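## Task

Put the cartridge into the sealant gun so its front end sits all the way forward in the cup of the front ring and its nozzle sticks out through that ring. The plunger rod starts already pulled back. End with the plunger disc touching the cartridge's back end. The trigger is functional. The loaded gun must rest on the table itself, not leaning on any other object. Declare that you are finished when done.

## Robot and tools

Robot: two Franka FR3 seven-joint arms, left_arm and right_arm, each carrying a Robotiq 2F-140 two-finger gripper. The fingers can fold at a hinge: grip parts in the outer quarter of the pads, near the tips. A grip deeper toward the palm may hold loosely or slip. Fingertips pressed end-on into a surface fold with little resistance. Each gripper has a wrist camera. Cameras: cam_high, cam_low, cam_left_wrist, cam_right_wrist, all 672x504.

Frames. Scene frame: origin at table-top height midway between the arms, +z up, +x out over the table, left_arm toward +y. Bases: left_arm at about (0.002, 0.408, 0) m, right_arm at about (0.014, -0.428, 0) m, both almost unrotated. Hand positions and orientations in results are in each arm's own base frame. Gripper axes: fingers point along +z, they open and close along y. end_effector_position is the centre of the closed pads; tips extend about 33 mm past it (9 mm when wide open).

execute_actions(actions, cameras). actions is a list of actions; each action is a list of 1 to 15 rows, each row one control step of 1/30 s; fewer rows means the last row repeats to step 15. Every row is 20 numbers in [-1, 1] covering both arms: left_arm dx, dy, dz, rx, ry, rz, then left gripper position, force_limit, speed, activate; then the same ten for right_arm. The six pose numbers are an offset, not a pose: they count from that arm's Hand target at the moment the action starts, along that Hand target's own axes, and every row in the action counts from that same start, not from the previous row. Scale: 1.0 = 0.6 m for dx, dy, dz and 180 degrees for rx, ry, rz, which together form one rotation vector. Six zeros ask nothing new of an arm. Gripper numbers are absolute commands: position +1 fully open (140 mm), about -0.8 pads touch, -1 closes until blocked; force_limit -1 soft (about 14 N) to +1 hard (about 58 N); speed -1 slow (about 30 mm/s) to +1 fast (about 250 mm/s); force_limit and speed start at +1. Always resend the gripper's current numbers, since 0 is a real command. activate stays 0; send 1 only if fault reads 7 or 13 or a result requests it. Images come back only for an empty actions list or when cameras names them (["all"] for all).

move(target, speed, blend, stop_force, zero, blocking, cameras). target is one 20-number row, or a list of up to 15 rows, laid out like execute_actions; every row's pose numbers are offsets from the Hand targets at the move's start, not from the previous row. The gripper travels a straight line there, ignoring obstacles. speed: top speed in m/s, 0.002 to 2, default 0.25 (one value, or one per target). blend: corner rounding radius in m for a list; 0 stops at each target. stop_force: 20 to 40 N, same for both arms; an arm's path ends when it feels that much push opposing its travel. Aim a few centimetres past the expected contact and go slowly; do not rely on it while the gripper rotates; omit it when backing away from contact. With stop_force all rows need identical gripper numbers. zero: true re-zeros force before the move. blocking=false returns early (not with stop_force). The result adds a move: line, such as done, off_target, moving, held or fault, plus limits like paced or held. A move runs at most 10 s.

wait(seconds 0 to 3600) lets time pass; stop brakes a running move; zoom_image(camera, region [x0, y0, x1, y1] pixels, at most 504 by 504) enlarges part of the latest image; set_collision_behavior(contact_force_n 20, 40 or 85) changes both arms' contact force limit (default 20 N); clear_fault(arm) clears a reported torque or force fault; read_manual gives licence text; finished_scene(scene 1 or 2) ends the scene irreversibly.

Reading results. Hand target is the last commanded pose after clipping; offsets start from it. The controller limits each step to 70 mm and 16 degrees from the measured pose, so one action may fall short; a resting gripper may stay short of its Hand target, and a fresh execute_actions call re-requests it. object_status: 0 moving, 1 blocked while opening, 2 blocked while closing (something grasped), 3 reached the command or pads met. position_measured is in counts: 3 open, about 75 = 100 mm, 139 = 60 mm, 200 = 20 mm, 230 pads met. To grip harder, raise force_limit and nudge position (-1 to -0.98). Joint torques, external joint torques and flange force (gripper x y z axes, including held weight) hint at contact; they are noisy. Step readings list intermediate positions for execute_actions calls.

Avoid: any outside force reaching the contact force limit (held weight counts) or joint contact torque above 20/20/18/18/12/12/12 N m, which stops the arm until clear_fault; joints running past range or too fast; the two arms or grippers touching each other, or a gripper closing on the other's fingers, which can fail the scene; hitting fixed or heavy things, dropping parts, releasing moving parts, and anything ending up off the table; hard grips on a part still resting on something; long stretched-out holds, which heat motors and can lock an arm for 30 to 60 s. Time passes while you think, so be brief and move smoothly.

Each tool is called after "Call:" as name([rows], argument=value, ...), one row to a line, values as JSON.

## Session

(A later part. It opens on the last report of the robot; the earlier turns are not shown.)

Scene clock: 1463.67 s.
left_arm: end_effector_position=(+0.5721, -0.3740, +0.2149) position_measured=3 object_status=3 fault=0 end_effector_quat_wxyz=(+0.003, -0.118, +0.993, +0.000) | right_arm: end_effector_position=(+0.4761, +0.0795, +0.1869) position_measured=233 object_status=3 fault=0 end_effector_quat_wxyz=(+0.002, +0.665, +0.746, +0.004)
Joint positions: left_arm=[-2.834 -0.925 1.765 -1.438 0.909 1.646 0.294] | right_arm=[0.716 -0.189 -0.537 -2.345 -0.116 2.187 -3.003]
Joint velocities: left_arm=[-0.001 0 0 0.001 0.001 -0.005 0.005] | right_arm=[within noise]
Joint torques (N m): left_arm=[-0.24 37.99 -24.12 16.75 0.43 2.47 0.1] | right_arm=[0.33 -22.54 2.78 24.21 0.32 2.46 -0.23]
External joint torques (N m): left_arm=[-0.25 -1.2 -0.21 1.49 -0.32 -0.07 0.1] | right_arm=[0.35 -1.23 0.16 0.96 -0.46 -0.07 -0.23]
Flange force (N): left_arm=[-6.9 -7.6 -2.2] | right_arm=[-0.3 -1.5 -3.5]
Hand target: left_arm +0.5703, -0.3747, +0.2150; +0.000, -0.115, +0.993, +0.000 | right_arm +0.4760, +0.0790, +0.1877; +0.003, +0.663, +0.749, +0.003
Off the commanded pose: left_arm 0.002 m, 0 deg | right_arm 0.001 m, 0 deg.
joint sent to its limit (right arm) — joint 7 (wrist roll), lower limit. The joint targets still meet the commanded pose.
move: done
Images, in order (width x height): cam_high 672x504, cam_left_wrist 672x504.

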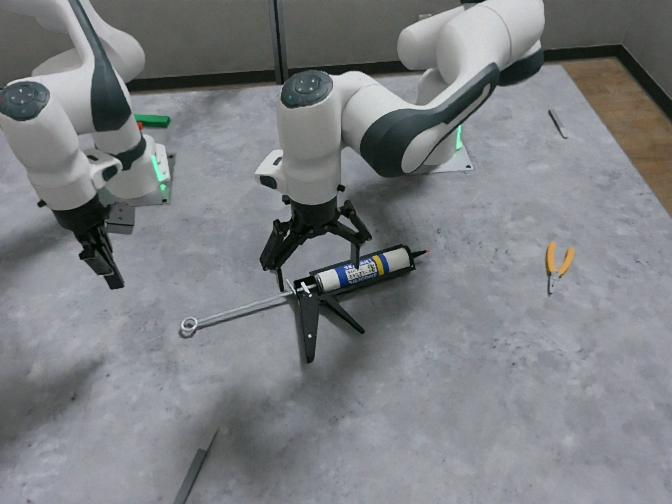

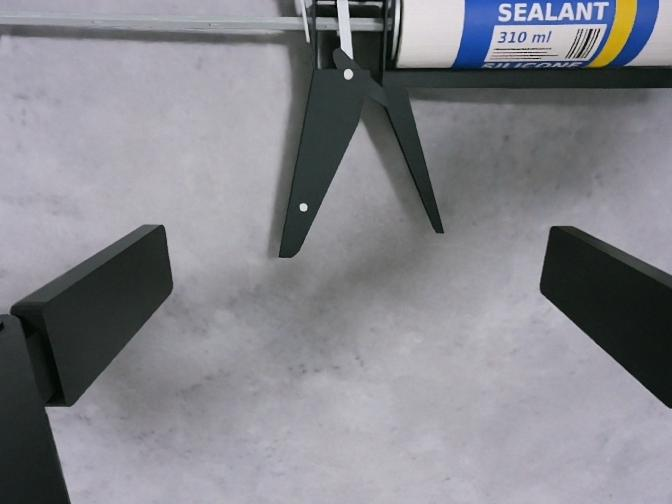

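Call:
move(target=[0.15,0.03,-0.05,0,0,0,1,-1,-0.5,0, 0,0,0,0,0,0,-0.95,-0.05,0,0], cameras=["cam_left_wrist","cam_high"], speed=0.12)

Call:
zoom_image(camera="cam_left_wrist", region=[250, 0, 450, 160])

Call:
zoom_image(camera="cam_high", region=[280, 230, 430, 310])

Scene clock: 1475.73 s.
left_arm: end_effector_position=(+0.4793, -0.3768, +0.2444) position_measured=3 object_status=3 fault=0 end_effector_quat_wxyz=(+0.001, -0.112, +0.994, +0.002) | right_arm: end_effector_position=(+0.4761, +0.0795, +0.1869) position_measured=233 object_status=3 fault=0 end_effector_quat_wxyz=(+0.002, +0.665, +0.746, +0.004)
Joint positions: left_arm=[-2.639 -0.818 1.573 -1.727 0.828 1.675 0.165] | right_arm=[0.716 -0.189 -0.537 -2.345 -0.116 2.187 -3.003]
Joint velocities: left_arm=[0.001 0 0.001 -0.001 0.001 0 -0.006] | right_arm=[within noise]
Joint torques (N m): left_arm=[0.53 27.22 -23.91 17.65 0.32 2.96 -0.12] | right_arm=[0.34 -22.56 2.73 24.2 0.33 2.47 -0.19]
External joint torques (N m): left_arm=[0.61 -0.46 -0.16 0.75 -0.43 0.4 -0.12] | right_arm=[0.36 -1.22 0.1 0.85 -0.45 -0.08 -0.19]
Flange force (N): left_arm=[-0.5 0.6 -0.7] | right_arm=[-0.3 -1.8 -3.4]
Hand target: left_arm +0.4785, -0.3777, +0.2450; +0.000, -0.115, +0.993, +0.000 | right_arm +0.4760, +0.0790, +0.1877; +0.003, +0.663, +0.749, +0.003
Off the commanded pose: left_arm 0.001 m, 0 deg | right_arm 0.001 m, 0 deg.
joint sent to its limit (right arm) — joint 7 (wrist roll), lower limit. The joint targets still meet the commanded pose.
move: done
Images, in order (width x height): cam_high 672x504, cam_left_wrist 672x504.

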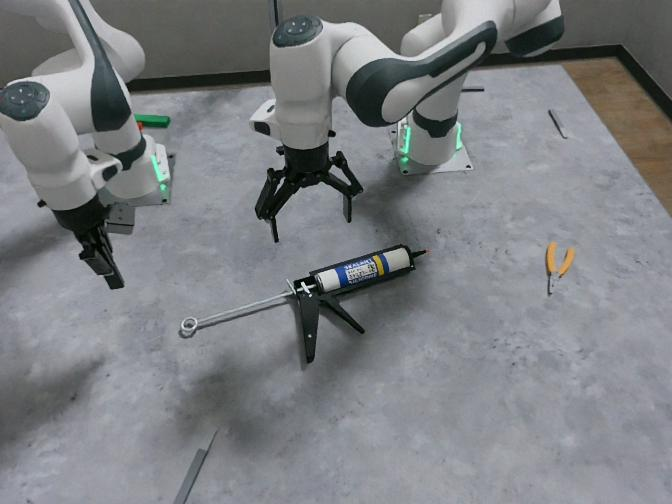

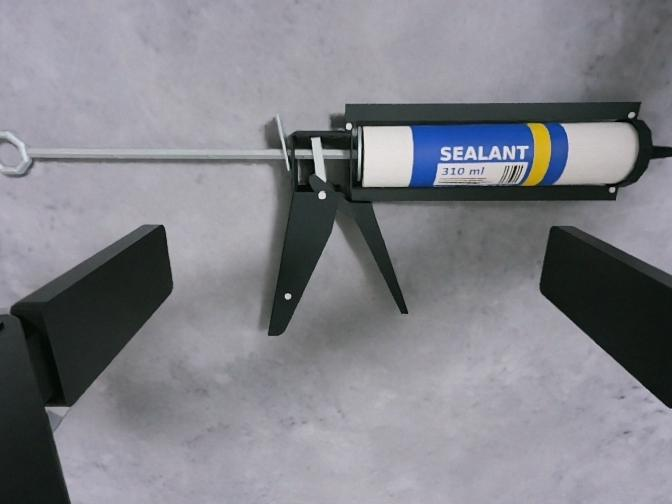

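Scaled by 2.520 from the camera's image (finer frame: 960x720).

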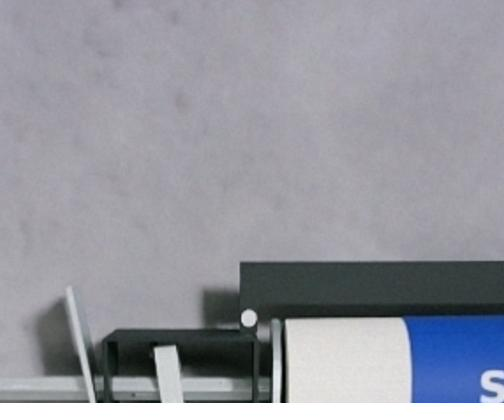

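Scaled by 3.360 from the camera's image (finer frame: 960x720).

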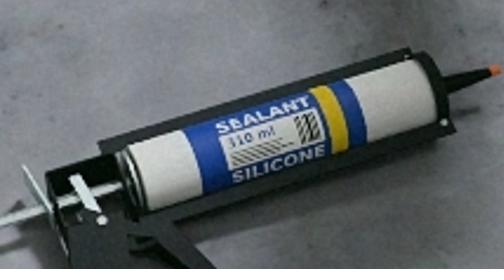

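Call:
zoom_image(camera="cam_left_wrist", region=[320, 90, 430, 220])

Call:
zoom_image(camera="cam_left_wrist", region=[560, 90, 672, 210])

Scaled by 3.877 from the camera's image (finer frame: 960x720).

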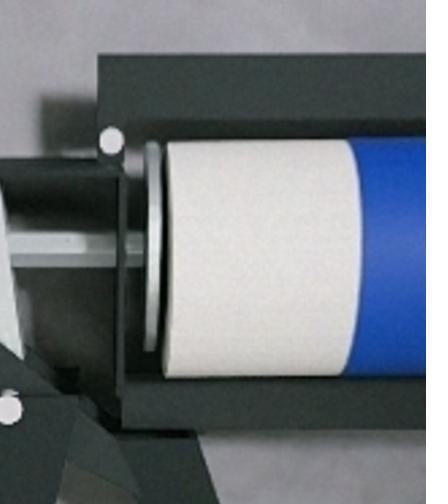

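Scaled by 4.200 from the camera's image (finer frame: 960x720).

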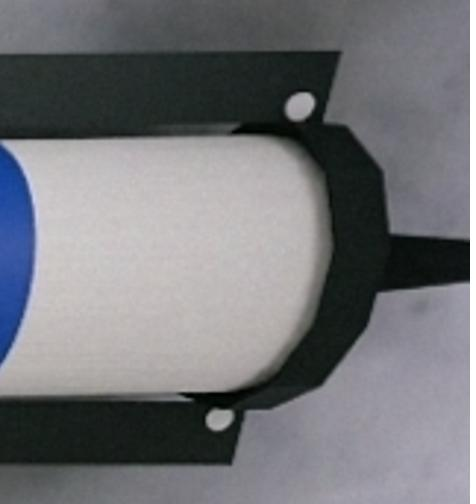

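Call:
move(target=[-0.146,-0.005,0.208,0,0,-0.008,1,-1,-0.5,0, 0,0,0,0,0,0,-0.95,-0.05,0,0], cameras=["cam_left_wrist"], speed=0.12)

Scene clock: 1506.50 s.
left_arm: end_effector_position=(+0.5631, -0.3591, +0.1197) position_measured=3 object_status=3 fault=0 end_effector_quat_wxyz=(-0.002, -0.131, +0.991, +0.002) | right_arm: end_effector_position=(+0.4761, +0.0795, +0.1869) position_measured=233 object_status=3 fault=0 end_effector_quat_wxyz=(+0.002, +0.665, +0.746, +0.004)
Joint positions: left_arm=[-2.766 -0.999 1.827 -1.618 0.99 1.807 0.215] | right_arm=[0.716 -0.189 -0.537 -2.345 -0.116 2.187 -3.003]
Joint velocities: left_arm=[0.001 0 -0.001 0 0 0.002 0.006] | right_arm=[within noise]
Joint torques (N m): left_arm=[-0.33 37.07 -25.75 15.7 1.12 2.96 0.16] | right_arm=[0.36 -22.54 2.77 24.24 0.35 2.46 -0.22]
External joint torques (N m): left_arm=[-0.43 -1.04 0.04 1.4 0.4 0.44 0.16] | right_arm=[0.32 -1.22 0.08 0.9 -0.44 -0.09 -0.22]
Flange force (N): left_arm=[-6.0 -7.1 1.0] | right_arm=[-0.4 -1.6 -3.4]
Hand target: left_arm +0.5646, -0.3606, +0.1202; +0.000, -0.127, +0.992, +0.000 | right_arm +0.4760, +0.0790, +0.1877; +0.003, +0.663, +0.749, +0.003
Off the commanded pose: left_arm 0.002 m, 1 deg | right_arm 0.001 m, 0 deg.
joint sent to its limit (right arm) — joint 7 (wrist roll), lower limit. The joint targets still meet the commanded pose.
move: done

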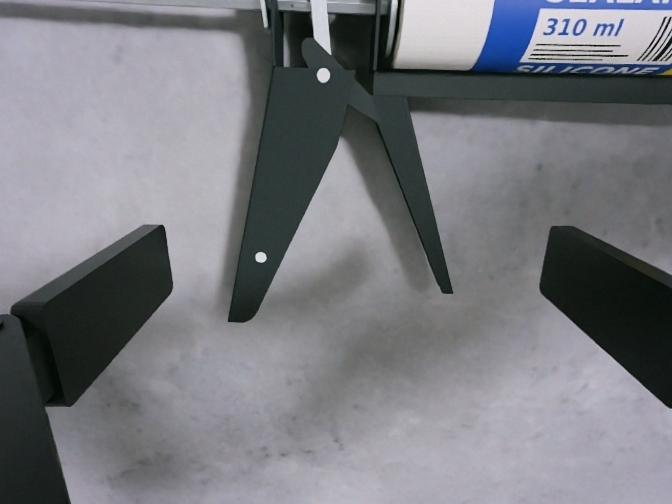

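Call:
move(target=[0,-0.009,0.141,0,0,0,1,-1,-0.5,0, 0,0,0,0,0,0,-0.95,-0.05,0,0], speed=0.06)

Call:
move(target=[0,0,0,0,0,0,-1,-1,-1,0, 0,0,0,0,0,0,-0.95,-0.05,0,0])

Call:
wait(seconds=1.5, cameras=["cam_left_wrist"])

Call:
move(target=[0,0,0,0,0,0,1,-1,-0.8,0, 0,0,0,0,0,0,-0.95,-0.05,0,0], cameras=["cam_left_wrist"])

Call:
move([
  [0,0,-0.142,0,0,0,1,-1,-0.5,0, 0,0,0,0,0,0,-0.95,-0.05,0,0],
  [0.15,0.005,-0.35,0,0,0,1,-1,-0.5,0, 0,0,0,0,0,0,-0.95,-0.05,0,0],
], cameras=["cam_left_wrist","cam_high"], speed=0.12, blend=[0.02,0])

Scene clock: 1524.67 s.
left_arm: end_effector_position=(+0.5646, -0.3646, +0.0353) position_measured=3 object_status=3 fault=0 end_effector_quat_wxyz=(-0.002, -0.126, +0.992, +0.001) | right_arm: end_effector_position=(+0.4761, +0.0795, +0.1869) position_measured=233 object_status=3 fault=0 end_effector_quat_wxyz=(+0.002, +0.665, +0.746, +0.004)
Joint positions: left_arm=[-2.818 -1.091 1.942 -1.635 1.077 1.925 0.19] | right_arm=[0.716 -0.189 -0.537 -2.345 -0.116 2.187 -3.003]
Joint velocities: left_arm=[0.002 -0.001 0 0.001 0 0.004 -0.003] | right_arm=[within noise]
Joint torques (N m): left_arm=[-0.33 39.83 -25.89 13.86 1.1 3.06 -0.22] | right_arm=[0.35 -22.54 2.8 24.22 0.33 2.47 -0.23]
External joint torques (N m): left_arm=[-0.52 -0.67 0.4 0.93 0.4 0.55 -0.22] | right_arm=[0.31 -1.15 0.1 0.84 -0.45 -0.08 -0.23]
Flange force (N): left_arm=[-3.3 -5.2 2.7] | right_arm=[-0.4 -1.6 -3.2]
Hand target: left_arm +0.5660, -0.3657, +0.0356; +0.000, -0.127, +0.992, +0.000 | right_arm +0.4760, +0.0790, +0.1877; +0.003, +0.663, +0.749, +0.003
Off the commanded pose: left_arm 0.002 m, 0 deg | right_arm 0.001 m, 0 deg.
joint sent to its limit (right arm) — joint 7 (wrist roll), lower limit. The joint targets still meet the commanded pose.
move: done

Scene clock: 1527.33 s.
left_arm: end_effector_position=(+0.5688, -0.3674, +0.0400) position_measured=117 object_status=0 fault=0 end_effector_quat_wxyz=(+0.004, -0.126, +0.992, -0.003) | right_arm: end_effector_position=(+0.4761, +0.0795, +0.1869) position_measured=233 object_status=3 fault=0 end_effector_quat_wxyz=(+0.002, +0.665, +0.746, +0.004)
Joint positions: left_arm=[-2.82 -1.083 1.942 -1.633 1.077 1.935 0.19] | right_arm=[0.716 -0.189 -0.537 -2.345 -0.116 2.187 -3.003]
Joint torques (N m): left_arm=[-0.41 37.29 -23.1 12.12 0.22 1.96 -0.17] | right_arm=[0.35 -22.52 2.71 24.23 0.34 2.47 -0.19]
External joint torques (N m): left_arm=[-0.39 -3.45 3.35 -1.04 -0.49 -0.63 -0.17] | right_arm=[0.43 -1.13 0.15 0.89 -0.44 -0.08 -0.19]
Flange force (N): left_arm=[-2.7 -4.1 7.4] | right_arm=[-0.2 -1.4 -3.3]
Hand target: left_arm +0.5660, -0.3657, +0.0356; +0.000, -0.127, +0.992, +0.000 | right_arm +0.4760, +0.0790, +0.1877; +0.003, +0.663, +0.749, +0.003
Off the commanded pose: left_arm 0.005 m, 1 deg | right_arm 0.001 m, 0 deg.
joint sent to its limit (right arm) — joint 7 (wrist roll), lower limit. The joint targets still meet the commanded pose.
move: done

Scene clock: 1528.83 s.
left_arm: end_effector_position=(+0.5688, -0.3674, +0.0400) position_measured=117 object_status=2 fault=0 end_effector_quat_wxyz=(+0.004, -0.126, +0.992, -0.003) | right_arm: end_effector_position=(+0.4761, +0.0795, +0.1869) position_measured=233 object_status=3 fault=0 end_effector_quat_wxyz=(+0.002, +0.665, +0.746, +0.004)
Joint positions: left_arm=[-2.82 -1.083 1.942 -1.633 1.077 1.935 0.19] | right_arm=[0.716 -0.189 -0.537 -2.345 -0.116 2.187 -3.003]
Joint torques (N m): left_arm=[-0.37 37.34 -23.15 12.16 0.22 1.95 -0.14] | right_arm=[0.28 -22.52 2.79 24.22 0.33 2.47 -0.18]
External joint torques (N m): left_arm=[-0.6 -3.31 3.12 -1.05 -0.49 -0.61 -0.14] | right_arm=[0.23 -1.17 0.09 0.89 -0.45 -0.08 -0.18]
Flange force (N): left_arm=[-2.6 -4.4 7.0] | right_arm=[-0.4 -1.6 -3.4]
Hand target: left_arm +0.5660, -0.3657, +0.0356; +0.000, -0.127, +0.992, +0.000 | right_arm +0.4760, +0.0790, +0.1877; +0.003, +0.663, +0.749, +0.003
Tool commands: left_gripper/position=-1.0 left_gripper/force_limit=-1.0 left_gripper/speed=-1.0 left_gripper/activate=+0.0 right_gripper/position=-0.95 right_gripper/force_limit=-0.05 right_gripper/speed=+0.0 right_gripper/activate=+0.0
Off the commanded pose: left_arm 0.005 m, 1 deg | right_arm 0.001 m, 0 deg.
wait: 1.50 s; at rest by 0.17 s

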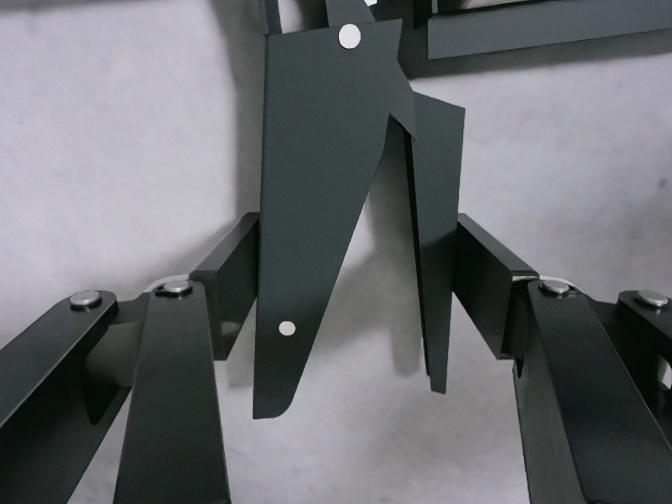

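Scene clock: 1530.43 s.
left_arm: end_effector_position=(+0.5677, -0.3651, +0.0362) position_measured=3 object_status=0 fault=0 end_effector_quat_wxyz=(+0.002, -0.127, +0.992, +0.000) | right_arm: end_effector_position=(+0.4761, +0.0795, +0.1869) position_measured=233 object_status=3 fault=0 end_effector_quat_wxyz=(+0.002, +0.665, +0.746, +0.004)
Joint positions: left_arm=[-2.82 -1.085 1.947 -1.634 1.077 1.934 0.19] | right_arm=[0.716 -0.189 -0.537 -2.345 -0.116 2.187 -3.003]
Joint torques (N m): left_arm=[-0.33 39.71 -25.75 13.92 0.72 2.67 -0.13] | right_arm=[0.35 -22.49 2.73 24.17 0.34 2.46 -0.23]
External joint torques (N m): left_arm=[-0.32 -0.98 0.62 0.85 0.02 0.11 -0.13] | right_arm=[0.35 -1.19 0.09 0.87 -0.44 -0.08 -0.23]
Flange force (N): left_arm=[-4.0 -5.3 2.3] | right_arm=[-0.4 -1.6 -3.3]
Hand target: left_arm +0.5660, -0.3657, +0.0356; +0.000, -0.127, +0.992, +0.000 | right_arm +0.4760, +0.0790, +0.1877; +0.003, +0.663, +0.749, +0.003
Off the commanded pose: left_arm 0.002 m, 0 deg | right_arm 0.001 m, 0 deg.
joint sent to its limit (right arm) — joint 7 (wrist roll), lower limit. The joint targets still meet the commanded pose.
move: done

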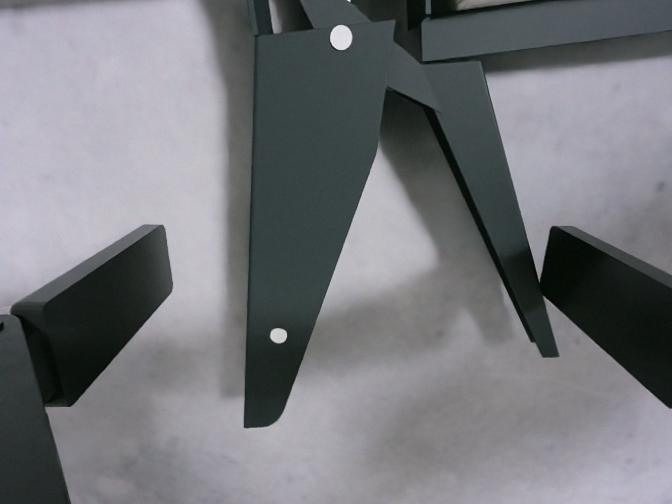

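Scene clock: 1533.17 s.
left_arm: end_effector_position=(+0.4794, -0.3870, +0.2458) position_measured=3 object_status=3 fault=0 end_effector_quat_wxyz=(+0.002, -0.124, +0.992, -0.001) | right_arm: end_effector_position=(+0.4761, +0.0795, +0.1869) position_measured=233 object_status=3 fault=0 end_effector_quat_wxyz=(+0.002, +0.665, +0.746, +0.004)
Joint positions: left_arm=[-2.668 -0.801 1.597 -1.709 0.812 1.689 0.143] | right_arm=[0.716 -0.189 -0.537 -2.345 -0.116 2.187 -3.003]
Joint velocities: left_arm=[0.001 0 0.002 0 0 -0.001 -0.006] | right_arm=[within noise]
Joint torques (N m): left_arm=[0.52 28.06 -23.01 17.99 0.15 2.47 -0.12] | right_arm=[0.3 -22.54 2.69 24.22 0.34 2.47 -0.18]
External joint torques (N m): left_arm=[0.61 0.04 0.23 0.85 -0.59 -0.09 -0.12] | right_arm=[0.22 -1.12 -0.04 0.79 -0.45 -0.09 -0.18]
Flange force (N): left_arm=[-1.4 -0.7 -1.9] | right_arm=[-0.6 -1.7 -3.1]
Hand target: left_arm +0.4780, -0.3857, +0.2456; +0.000, -0.127, +0.992, +0.000 | right_arm +0.4760, +0.0790, +0.1877; +0.003, +0.663, +0.749, +0.003
Off the commanded pose: left_arm 0.002 m, 0 deg | right_arm 0.001 m, 0 deg.
joint sent to its limit (right arm) — joint 7 (wrist roll), lower limit. The joint targets still meet the commanded pose.
move: done
Images, in order (width x height): cam_high 672x504, cam_left_wrist 672x504.

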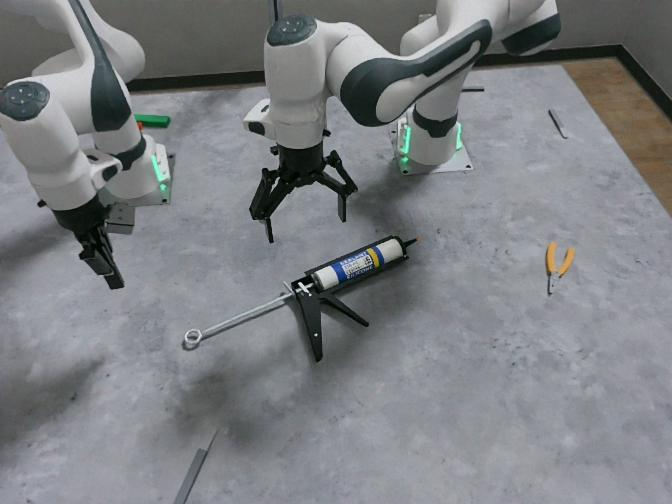

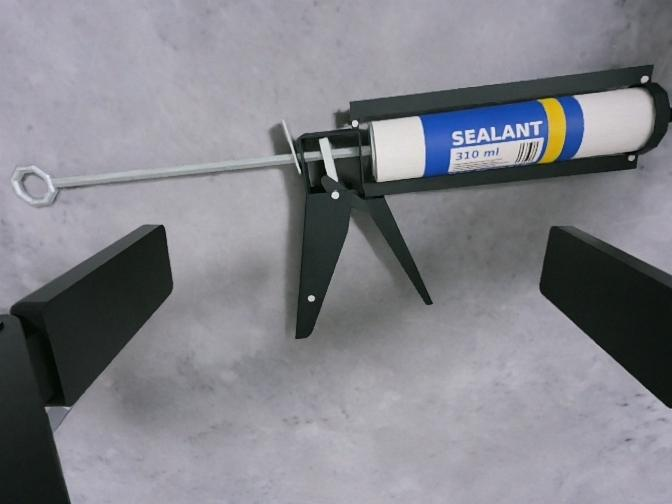

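Call:
zoom_image(camera="cam_left_wrist", region=[320, 90, 430, 220])

Call:
zoom_image(camera="cam_left_wrist", region=[572, 60, 672, 180])

Call:
zoom_image(camera="cam_high", region=[280, 220, 430, 310])

Scaled by 3.877 from the camera's image (finer frame: 960x720).

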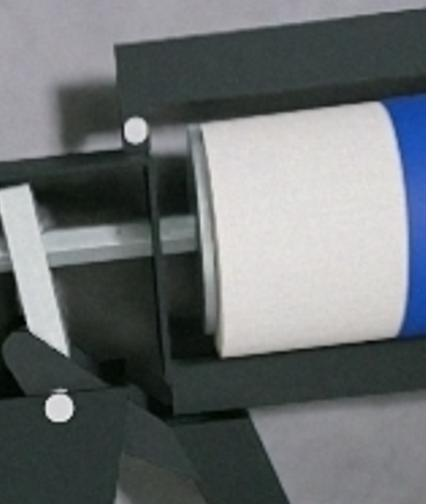

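Scaled by 4.200 from the camera's image (finer frame: 960x720).

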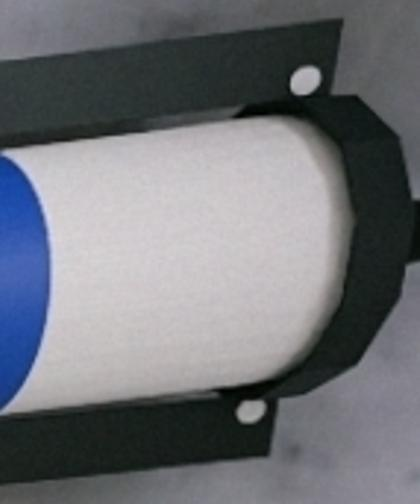

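Scaled by 3.360 from the camera's image (finer frame: 960x720).

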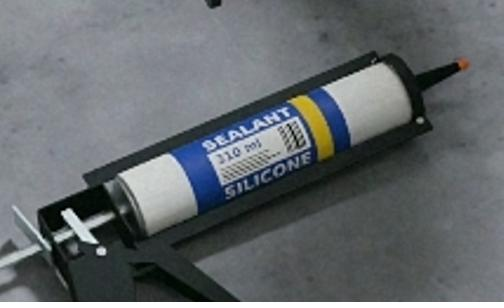

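Call:
move(target=[-0.1497,0.0063,0.209,0,0,-0.054,1,-1,-0.5,0, 0,0,0,0,0,0,-0.95,-0.05,0,0], cameras=["cam_left_wrist"], speed=0.12)

Scene clock: 1575.43 s.
left_arm: end_effector_position=(+0.5620, -0.3584, +0.1191) position_measured=3 object_status=3 fault=0 end_effector_quat_wxyz=(-0.003, -0.209, +0.978, +0.002) | right_arm: end_effector_position=(+0.4761, +0.0795, +0.1869) position_measured=233 object_status=3 fault=0 end_effector_quat_wxyz=(+0.002, +0.665, +0.746, +0.004)
Joint positions: left_arm=[-2.778 -0.946 1.876 -1.629 0.931 1.847 0.078] | right_arm=[0.716 -0.189 -0.537 -2.345 -0.116 2.187 -3.003]
Joint velocities: left_arm=[0 0.001 0.001 -0.001 0.001 0.004 -0.005] | right_arm=[within noise]
Joint torques (N m): left_arm=[-0.32 37.81 -23.85 17.12 0.99 2.97 -0.2] | right_arm=[0.38 -22.52 2.74 24.22 0.33 2.46 -0.19]
External joint torques (N m): left_arm=[-0.42 -0.24 0.81 1.59 0.28 0.43 -0.2] | right_arm=[0.42 -1.2 0.14 0.89 -0.45 -0.08 -0.19]
Flange force (N): left_arm=[-4.6 -8.7 1.1] | right_arm=[-0.2 -1.6 -3.4]
Hand target: left_arm +0.5641, -0.3593, +0.1202; +0.000, -0.211, +0.978, +0.000 | right_arm +0.4760, +0.0790, +0.1877; +0.003, +0.663, +0.749, +0.003
Off the commanded pose: left_arm 0.003 m, 0 deg | right_arm 0.001 m, 0 deg.
joint sent to its limit (right arm) — joint 7 (wrist roll), lower limit. The joint targets still meet the commanded pose.
move: done

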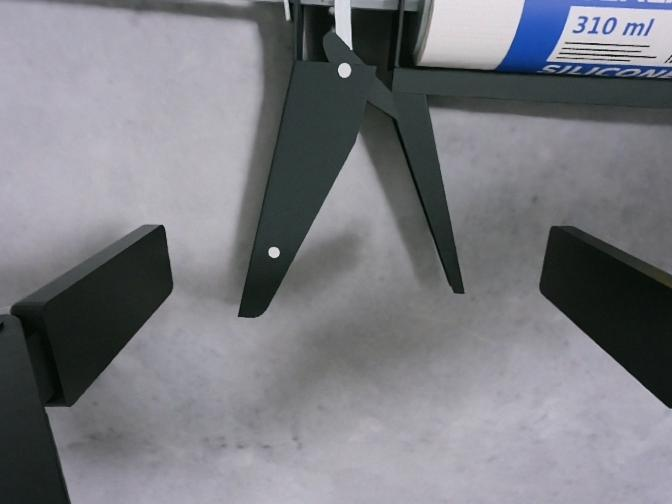

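Call:
move(target=[0,0,0.141,0,0,0,1,-1,-0.5,0, 0,0,0,0,0,0,-0.95,-0.05,0,0], speed=0.06)

Call:
move(target=[0,0,0,0,0,0,-1,-1,-1,0, 0,0,0,0,0,0,-0.95,-0.05,0,0])

Call:
wait(seconds=1.5, cameras=["cam_left_wrist"])

Call:
move(target=[0,0,0,0,0,0,1,-1,-0.8,0, 0,0,0,0,0,0,-0.95,-0.05,0,0], cameras=["cam_left_wrist"])

Call:
move([
  [0,0,-0.142,0,0,0,1,-1,-0.5,0, 0,0,0,0,0,0,-0.95,-0.05,0,0],
  [0.18,-0.05,-0.35,0,0,0,1,-1,-0.5,0, 0,0,0,0,0,0,-0.95,-0.05,0,0],
], cameras=["cam_left_wrist","cam_high"], speed=0.12, blend=[0.02,0])

Scene clock: 1591.20 s.
left_arm: end_effector_position=(+0.5632, -0.3581, +0.0355) position_measured=3 object_status=3 fault=0 end_effector_quat_wxyz=(-0.002, -0.210, +0.978, +0.001) | right_arm: end_effector_position=(+0.4761, +0.0795, +0.1869) position_measured=233 object_status=3 fault=0 end_effector_quat_wxyz=(+0.002, +0.665, +0.746, +0.004)
Joint positions: left_arm=[-2.82 -1.031 1.99 -1.663 1.018 1.973 0.041] | right_arm=[0.716 -0.189 -0.537 -2.345 -0.116 2.187 -3.003]
Joint velocities: left_arm=[0.001 0.001 0.002 0 0.002 0.006 -0.003] | right_arm=[within noise]
Joint torques (N m): left_arm=[-0.31 39.52 -24.53 15.17 1.09 3.02 -0.13] | right_arm=[0.39 -22.54 2.78 24.17 0.33 2.47 -0.23]
External joint torques (N m): left_arm=[-0.28 -0.65 0.61 1.05 0.42 0.48 -0.13] | right_arm=[0.38 -1.18 0.12 0.83 -0.45 -0.08 -0.23]
Flange force (N): left_arm=[-3.0 -5.7 2.8] | right_arm=[-0.3 -1.7 -3.3]
Hand target: left_arm +0.5641, -0.3592, +0.0356; +0.000, -0.211, +0.978, +0.000 | right_arm +0.4760, +0.0790, +0.1877; +0.003, +0.663, +0.749, +0.003
Off the commanded pose: left_arm 0.001 m, 0 deg | right_arm 0.001 m, 0 deg.
joint sent to its limit (right arm) — joint 7 (wrist roll), lower limit. The joint targets still meet the commanded pose.
move: done

Scene clock: 1593.13 s.
left_arm: end_effector_position=(+0.5645, -0.3590, +0.0364) position_measured=80 object_status=0 fault=0 end_effector_quat_wxyz=(+0.000, -0.210, +0.978, +0.000) | right_arm: end_effector_position=(+0.4761, +0.0795, +0.1869) position_measured=233 object_status=3 fault=0 end_effector_quat_wxyz=(+0.002, +0.665, +0.746, +0.004)
Joint positions: left_arm=[-2.821 -1.029 1.992 -1.663 1.018 1.978 0.04] | right_arm=[0.716 -0.189 -0.537 -2.345 -0.116 2.187 -3.003]
Joint torques (N m): left_arm=[-0.48 38.98 -23.94 14.64 0.45 2.58 -0.16] | right_arm=[0.35 -22.54 2.73 24.19 0.33 2.48 -0.21]
External joint torques (N m): left_arm=[-0.61 -1.25 1.13 0.35 -0.23 0.02 -0.16] | right_arm=[0.29 -1.27 0.02 0.93 -0.45 -0.05 -0.21]
Flange force (N): left_arm=[-2.5 -5.8 3.2] | right_arm=[-0.5 -1.7 -3.4]
Hand target: left_arm +0.5641, -0.3592, +0.0356; +0.000, -0.211, +0.978, +0.000 | right_arm +0.4760, +0.0790, +0.1877; +0.003, +0.663, +0.749, +0.003
Off the commanded pose: left_arm 0.001 m, 0 deg | right_arm 0.001 m, 0 deg.
joint sent to its limit (right arm) — joint 7 (wrist roll), lower limit. The joint targets still meet the commanded pose.
move: done

Scene clock: 1594.63 s.
left_arm: end_effector_position=(+0.5645, -0.3590, +0.0364) position_measured=80 object_status=2 fault=0 end_effector_quat_wxyz=(+0.000, -0.210, +0.978, +0.000) | right_arm: end_effector_position=(+0.4761, +0.0795, +0.1869) position_measured=233 object_status=3 fault=0 end_effector_quat_wxyz=(+0.002, +0.665, +0.746, +0.004)
Joint positions: left_arm=[-2.821 -1.029 1.992 -1.663 1.018 1.978 0.04] | right_arm=[0.716 -0.189 -0.537 -2.345 -0.116 2.187 -3.003]
Joint torques (N m): left_arm=[-0.41 39.01 -23.92 14.61 0.46 2.6 -0.15] | right_arm=[0.37 -22.53 2.79 24.25 0.31 2.47 -0.22]
External joint torques (N m): left_arm=[-0.49 -1.26 1.18 0.36 -0.22 0.04 -0.15] | right_arm=[0.34 -1.24 0.11 0.92 -0.47 -0.07 -0.22]
Flange force (N): left_arm=[-2.5 -5.5 3.2] | right_arm=[-0.4 -1.7 -3.5]
Hand target: left_arm +0.5641, -0.3592, +0.0356; +0.000, -0.211, +0.978, +0.000 | right_arm +0.4760, +0.0790, +0.1877; +0.003, +0.663, +0.749, +0.003
Tool commands: left_gripper/position=-1.0 left_gripper/force_limit=-1.0 left_gripper/speed=-1.0 left_gripper/activate=+0.0 right_gripper/position=-0.95 right_gripper/force_limit=-0.05 right_gripper/speed=+0.0 right_gripper/activate=+0.0
Off the commanded pose: left_arm 0.001 m, 0 deg | right_arm 0.001 m, 0 deg.
wait: 1.50 s; at rest by 0.17 s

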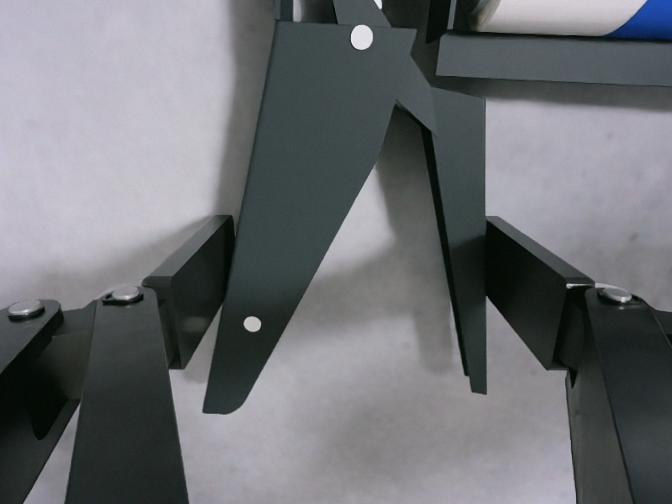

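Scene clock: 1595.80 s.
left_arm: end_effector_position=(+0.5643, -0.3585, +0.0356) position_measured=3 object_status=0 fault=0 end_effector_quat_wxyz=(+0.000, -0.211, +0.978, +0.000) | right_arm: end_effector_position=(+0.4761, +0.0795, +0.1869) position_measured=233 object_status=3 fault=0 end_effector_quat_wxyz=(+0.002, +0.665, +0.746, +0.004)
Joint positions: left_arm=[-2.822 -1.029 1.993 -1.664 1.018 1.978 0.039] | right_arm=[0.716 -0.189 -0.537 -2.345 -0.116 2.187 -3.003]
Joint torques (N m): left_arm=[-0.31 39.47 -24.56 15.22 0.63 2.71 -0.13] | right_arm=[0.35 -22.5 2.72 24.22 0.32 2.48 -0.21]
External joint torques (N m): left_arm=[-0.62 -0.78 0.42 0.86 -0.06 0.16 -0.13] | right_arm=[0.34 -1.1 0.05 0.87 -0.46 -0.07 -0.21]
Flange force (N): left_arm=[-2.9 -6.5 2.0] | right_arm=[-0.4 -1.3 -3.2]
Hand target: left_arm +0.5641, -0.3592, +0.0356; +0.000, -0.211, +0.978, +0.000 | right_arm +0.4760, +0.0790, +0.1877; +0.003, +0.663, +0.749, +0.003
Off the commanded pose: left_arm 0.001 m, 0 deg | right_arm 0.001 m, 0 deg.
joint sent to its limit (right arm) — joint 7 (wrist roll), lower limit. The joint targets still meet the commanded pose.
move: done

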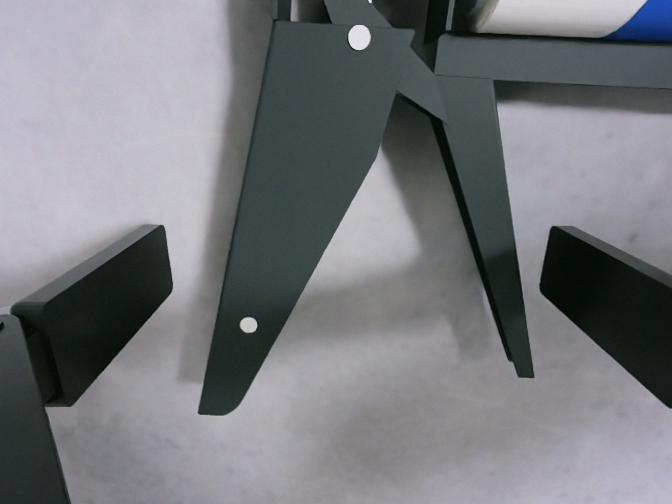

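Scene clock: 1598.73 s.
left_arm: end_effector_position=(+0.4791, -0.4314, +0.2453) position_measured=3 object_status=3 fault=0 end_effector_quat_wxyz=(+0.003, -0.208, +0.978, +0.000) | right_arm: end_effector_position=(+0.4761, +0.0795, +0.1869) position_measured=233 object_status=3 fault=0 end_effector_quat_wxyz=(+0.002, +0.665, +0.746, +0.004)
Joint positions: left_arm=[-2.853 -0.771 1.728 -1.586 0.771 1.693 -0.028] | right_arm=[0.716 -0.189 -0.537 -2.345 -0.116 2.187 -3.003]
Joint velocities: left_arm=[0 0 0 0 0.001 -0.002 -0.006] | right_arm=[within noise]
Joint torques (N m): left_arm=[0.07 31.23 -22.09 19.54 0.42 2.42 -0.23] | right_arm=[0.37 -22.52 2.76 24.21 0.33 2.48 -0.19]
External joint torques (N m): left_arm=[0.05 -0.93 -0.4 1.7 -0.33 -0.14 -0.23] | right_arm=[0.34 -1.14 0.09 0.84 -0.45 -0.07 -0.19]
Flange force (N): left_arm=[-3.1 -7.2 -3.1] | right_arm=[-0.3 -1.6 -3.2]
Hand target: left_arm +0.4780, -0.4312, +0.2455; +0.000, -0.211, +0.978, +0.000 | right_arm +0.4760, +0.0790, +0.1877; +0.003, +0.663, +0.749, +0.003
Off the commanded pose: left_arm 0.001 m, 0 deg | right_arm 0.001 m, 0 deg.
joint sent to its limit (left arm) — joint 1 (waist), lower limit. The joint targets still meet the commanded pose.
joint sent to its limit (right arm) — joint 7 (wrist roll), lower limit. The joint targets still meet the commanded pose.
move: done
Images, in order (width x height): cam_high 672x504, cam_left_wrist 672x504.

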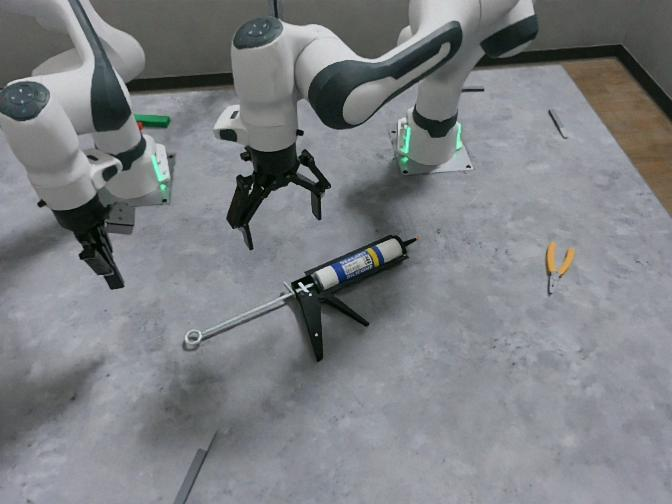

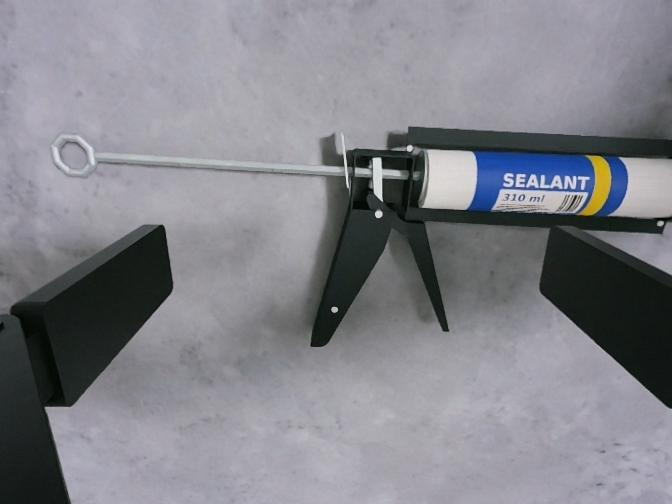

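Call:
zoom_image(camera="cam_left_wrist", region=[370, 110, 500, 240])

Call:
zoom_image(camera="cam_high", region=[280, 220, 430, 310])

Scaled by 3.877 from the camera's image (finer frame: 960x720).

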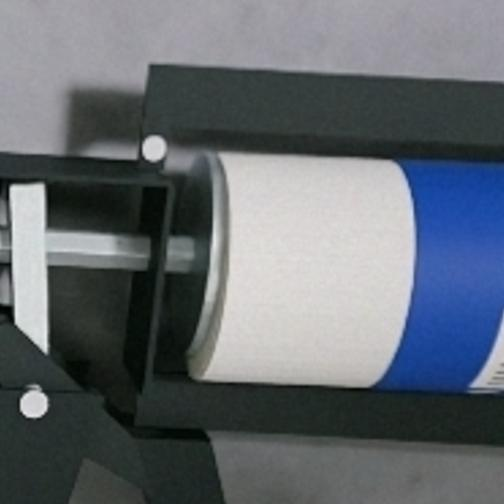

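Scaled by 3.360 from the camera's image (finer frame: 960x720).

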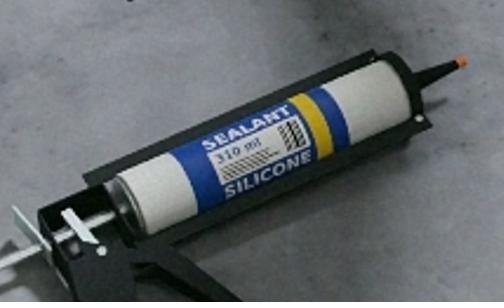

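Call:
move(target=[-0.03,0.22,0.08,0,0,0,1,-1,-0.5,0, 0,0,0,0,0,0,-0.95,-0.05,0,0], cameras=["cam_left_wrist"], speed=0.15)

Call:
zoom_image(camera="cam_left_wrist", region=[300, 40, 560, 240])

Scene clock: 1620.00 s.
left_arm: end_effector_position=(+0.4387, -0.3031, +0.1974) position_measured=3 object_status=3 fault=0 end_effector_quat_wxyz=(-0.002, -0.213, +0.977, +0.002) | right_arm: end_effector_position=(+0.4761, +0.0795, +0.1869) position_measured=233 object_status=3 fault=0 end_effector_quat_wxyz=(+0.002, +0.665, +0.746, +0.004)
Joint positions: left_arm=[-2.282 -0.777 1.439 -2.088 0.805 1.842 -0.03] | right_arm=[0.716 -0.189 -0.537 -2.345 -0.116 2.187 -3.003]
Joint velocities: left_arm=[0 -0.001 -0.001 0 0 0.004 -0.001] | right_arm=[within noise]
Joint torques (N m): left_arm=[1.04 16.47 -22.51 18.55 1.07 3.08 0.1] | right_arm=[0.33 -22.54 2.73 24.22 0.35 2.45 -0.21]
External joint torques (N m): left_arm=[1.06 -0.73 -0.33 0.8 0.36 0.52 0.1] | right_arm=[0.37 -1.16 0.12 0.84 -0.43 -0.11 -0.21]
Flange force (N): left_arm=[-0.7 3.6 -0.7] | right_arm=[-0.3 -1.6 -3.3]
Hand target: left_arm +0.4400, -0.3035, +0.1976; +0.000, -0.211, +0.978, +0.000 | right_arm +0.4760, +0.0790, +0.1877; +0.003, +0.663, +0.749, +0.003
Off the commanded pose: left_arm 0.001 m, 0 deg | right_arm 0.001 m, 0 deg.
joint sent to its limit (right arm) — joint 7 (wrist roll), lower limit. The joint targets still meet the commanded pose.
move: done

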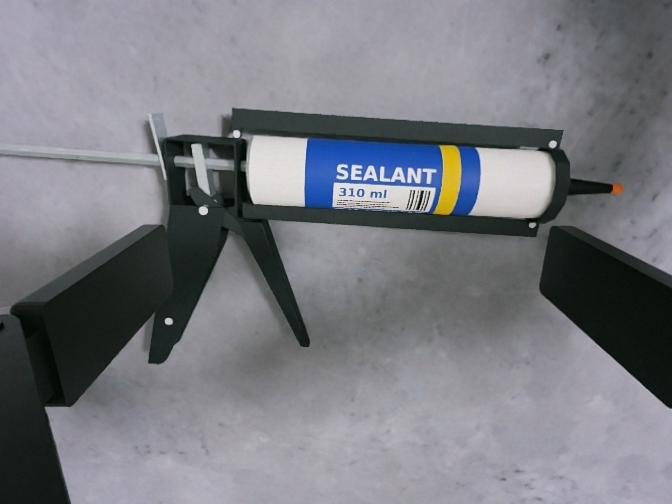

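Scaled by 1.938 from the camera's image (finer frame: 960x720).

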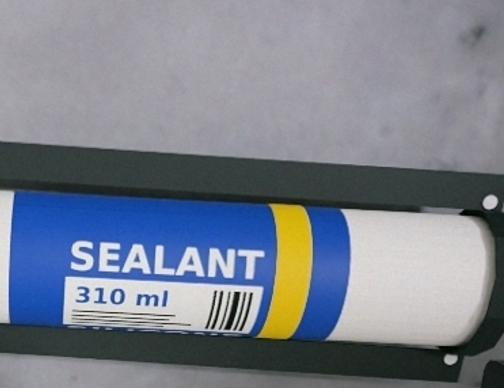

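Call:
zoom_image(camera="cam_left_wrist", region=[480, 120, 640, 250])

Scaled by 3.150 from the camera's image (finer frame: 960x720).

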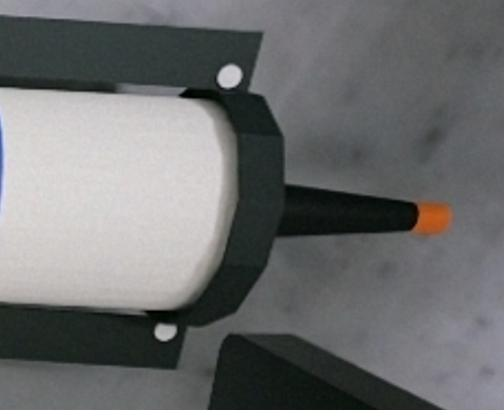

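Call:
finished_scene(scene=1)

The scene is finished: the task was done.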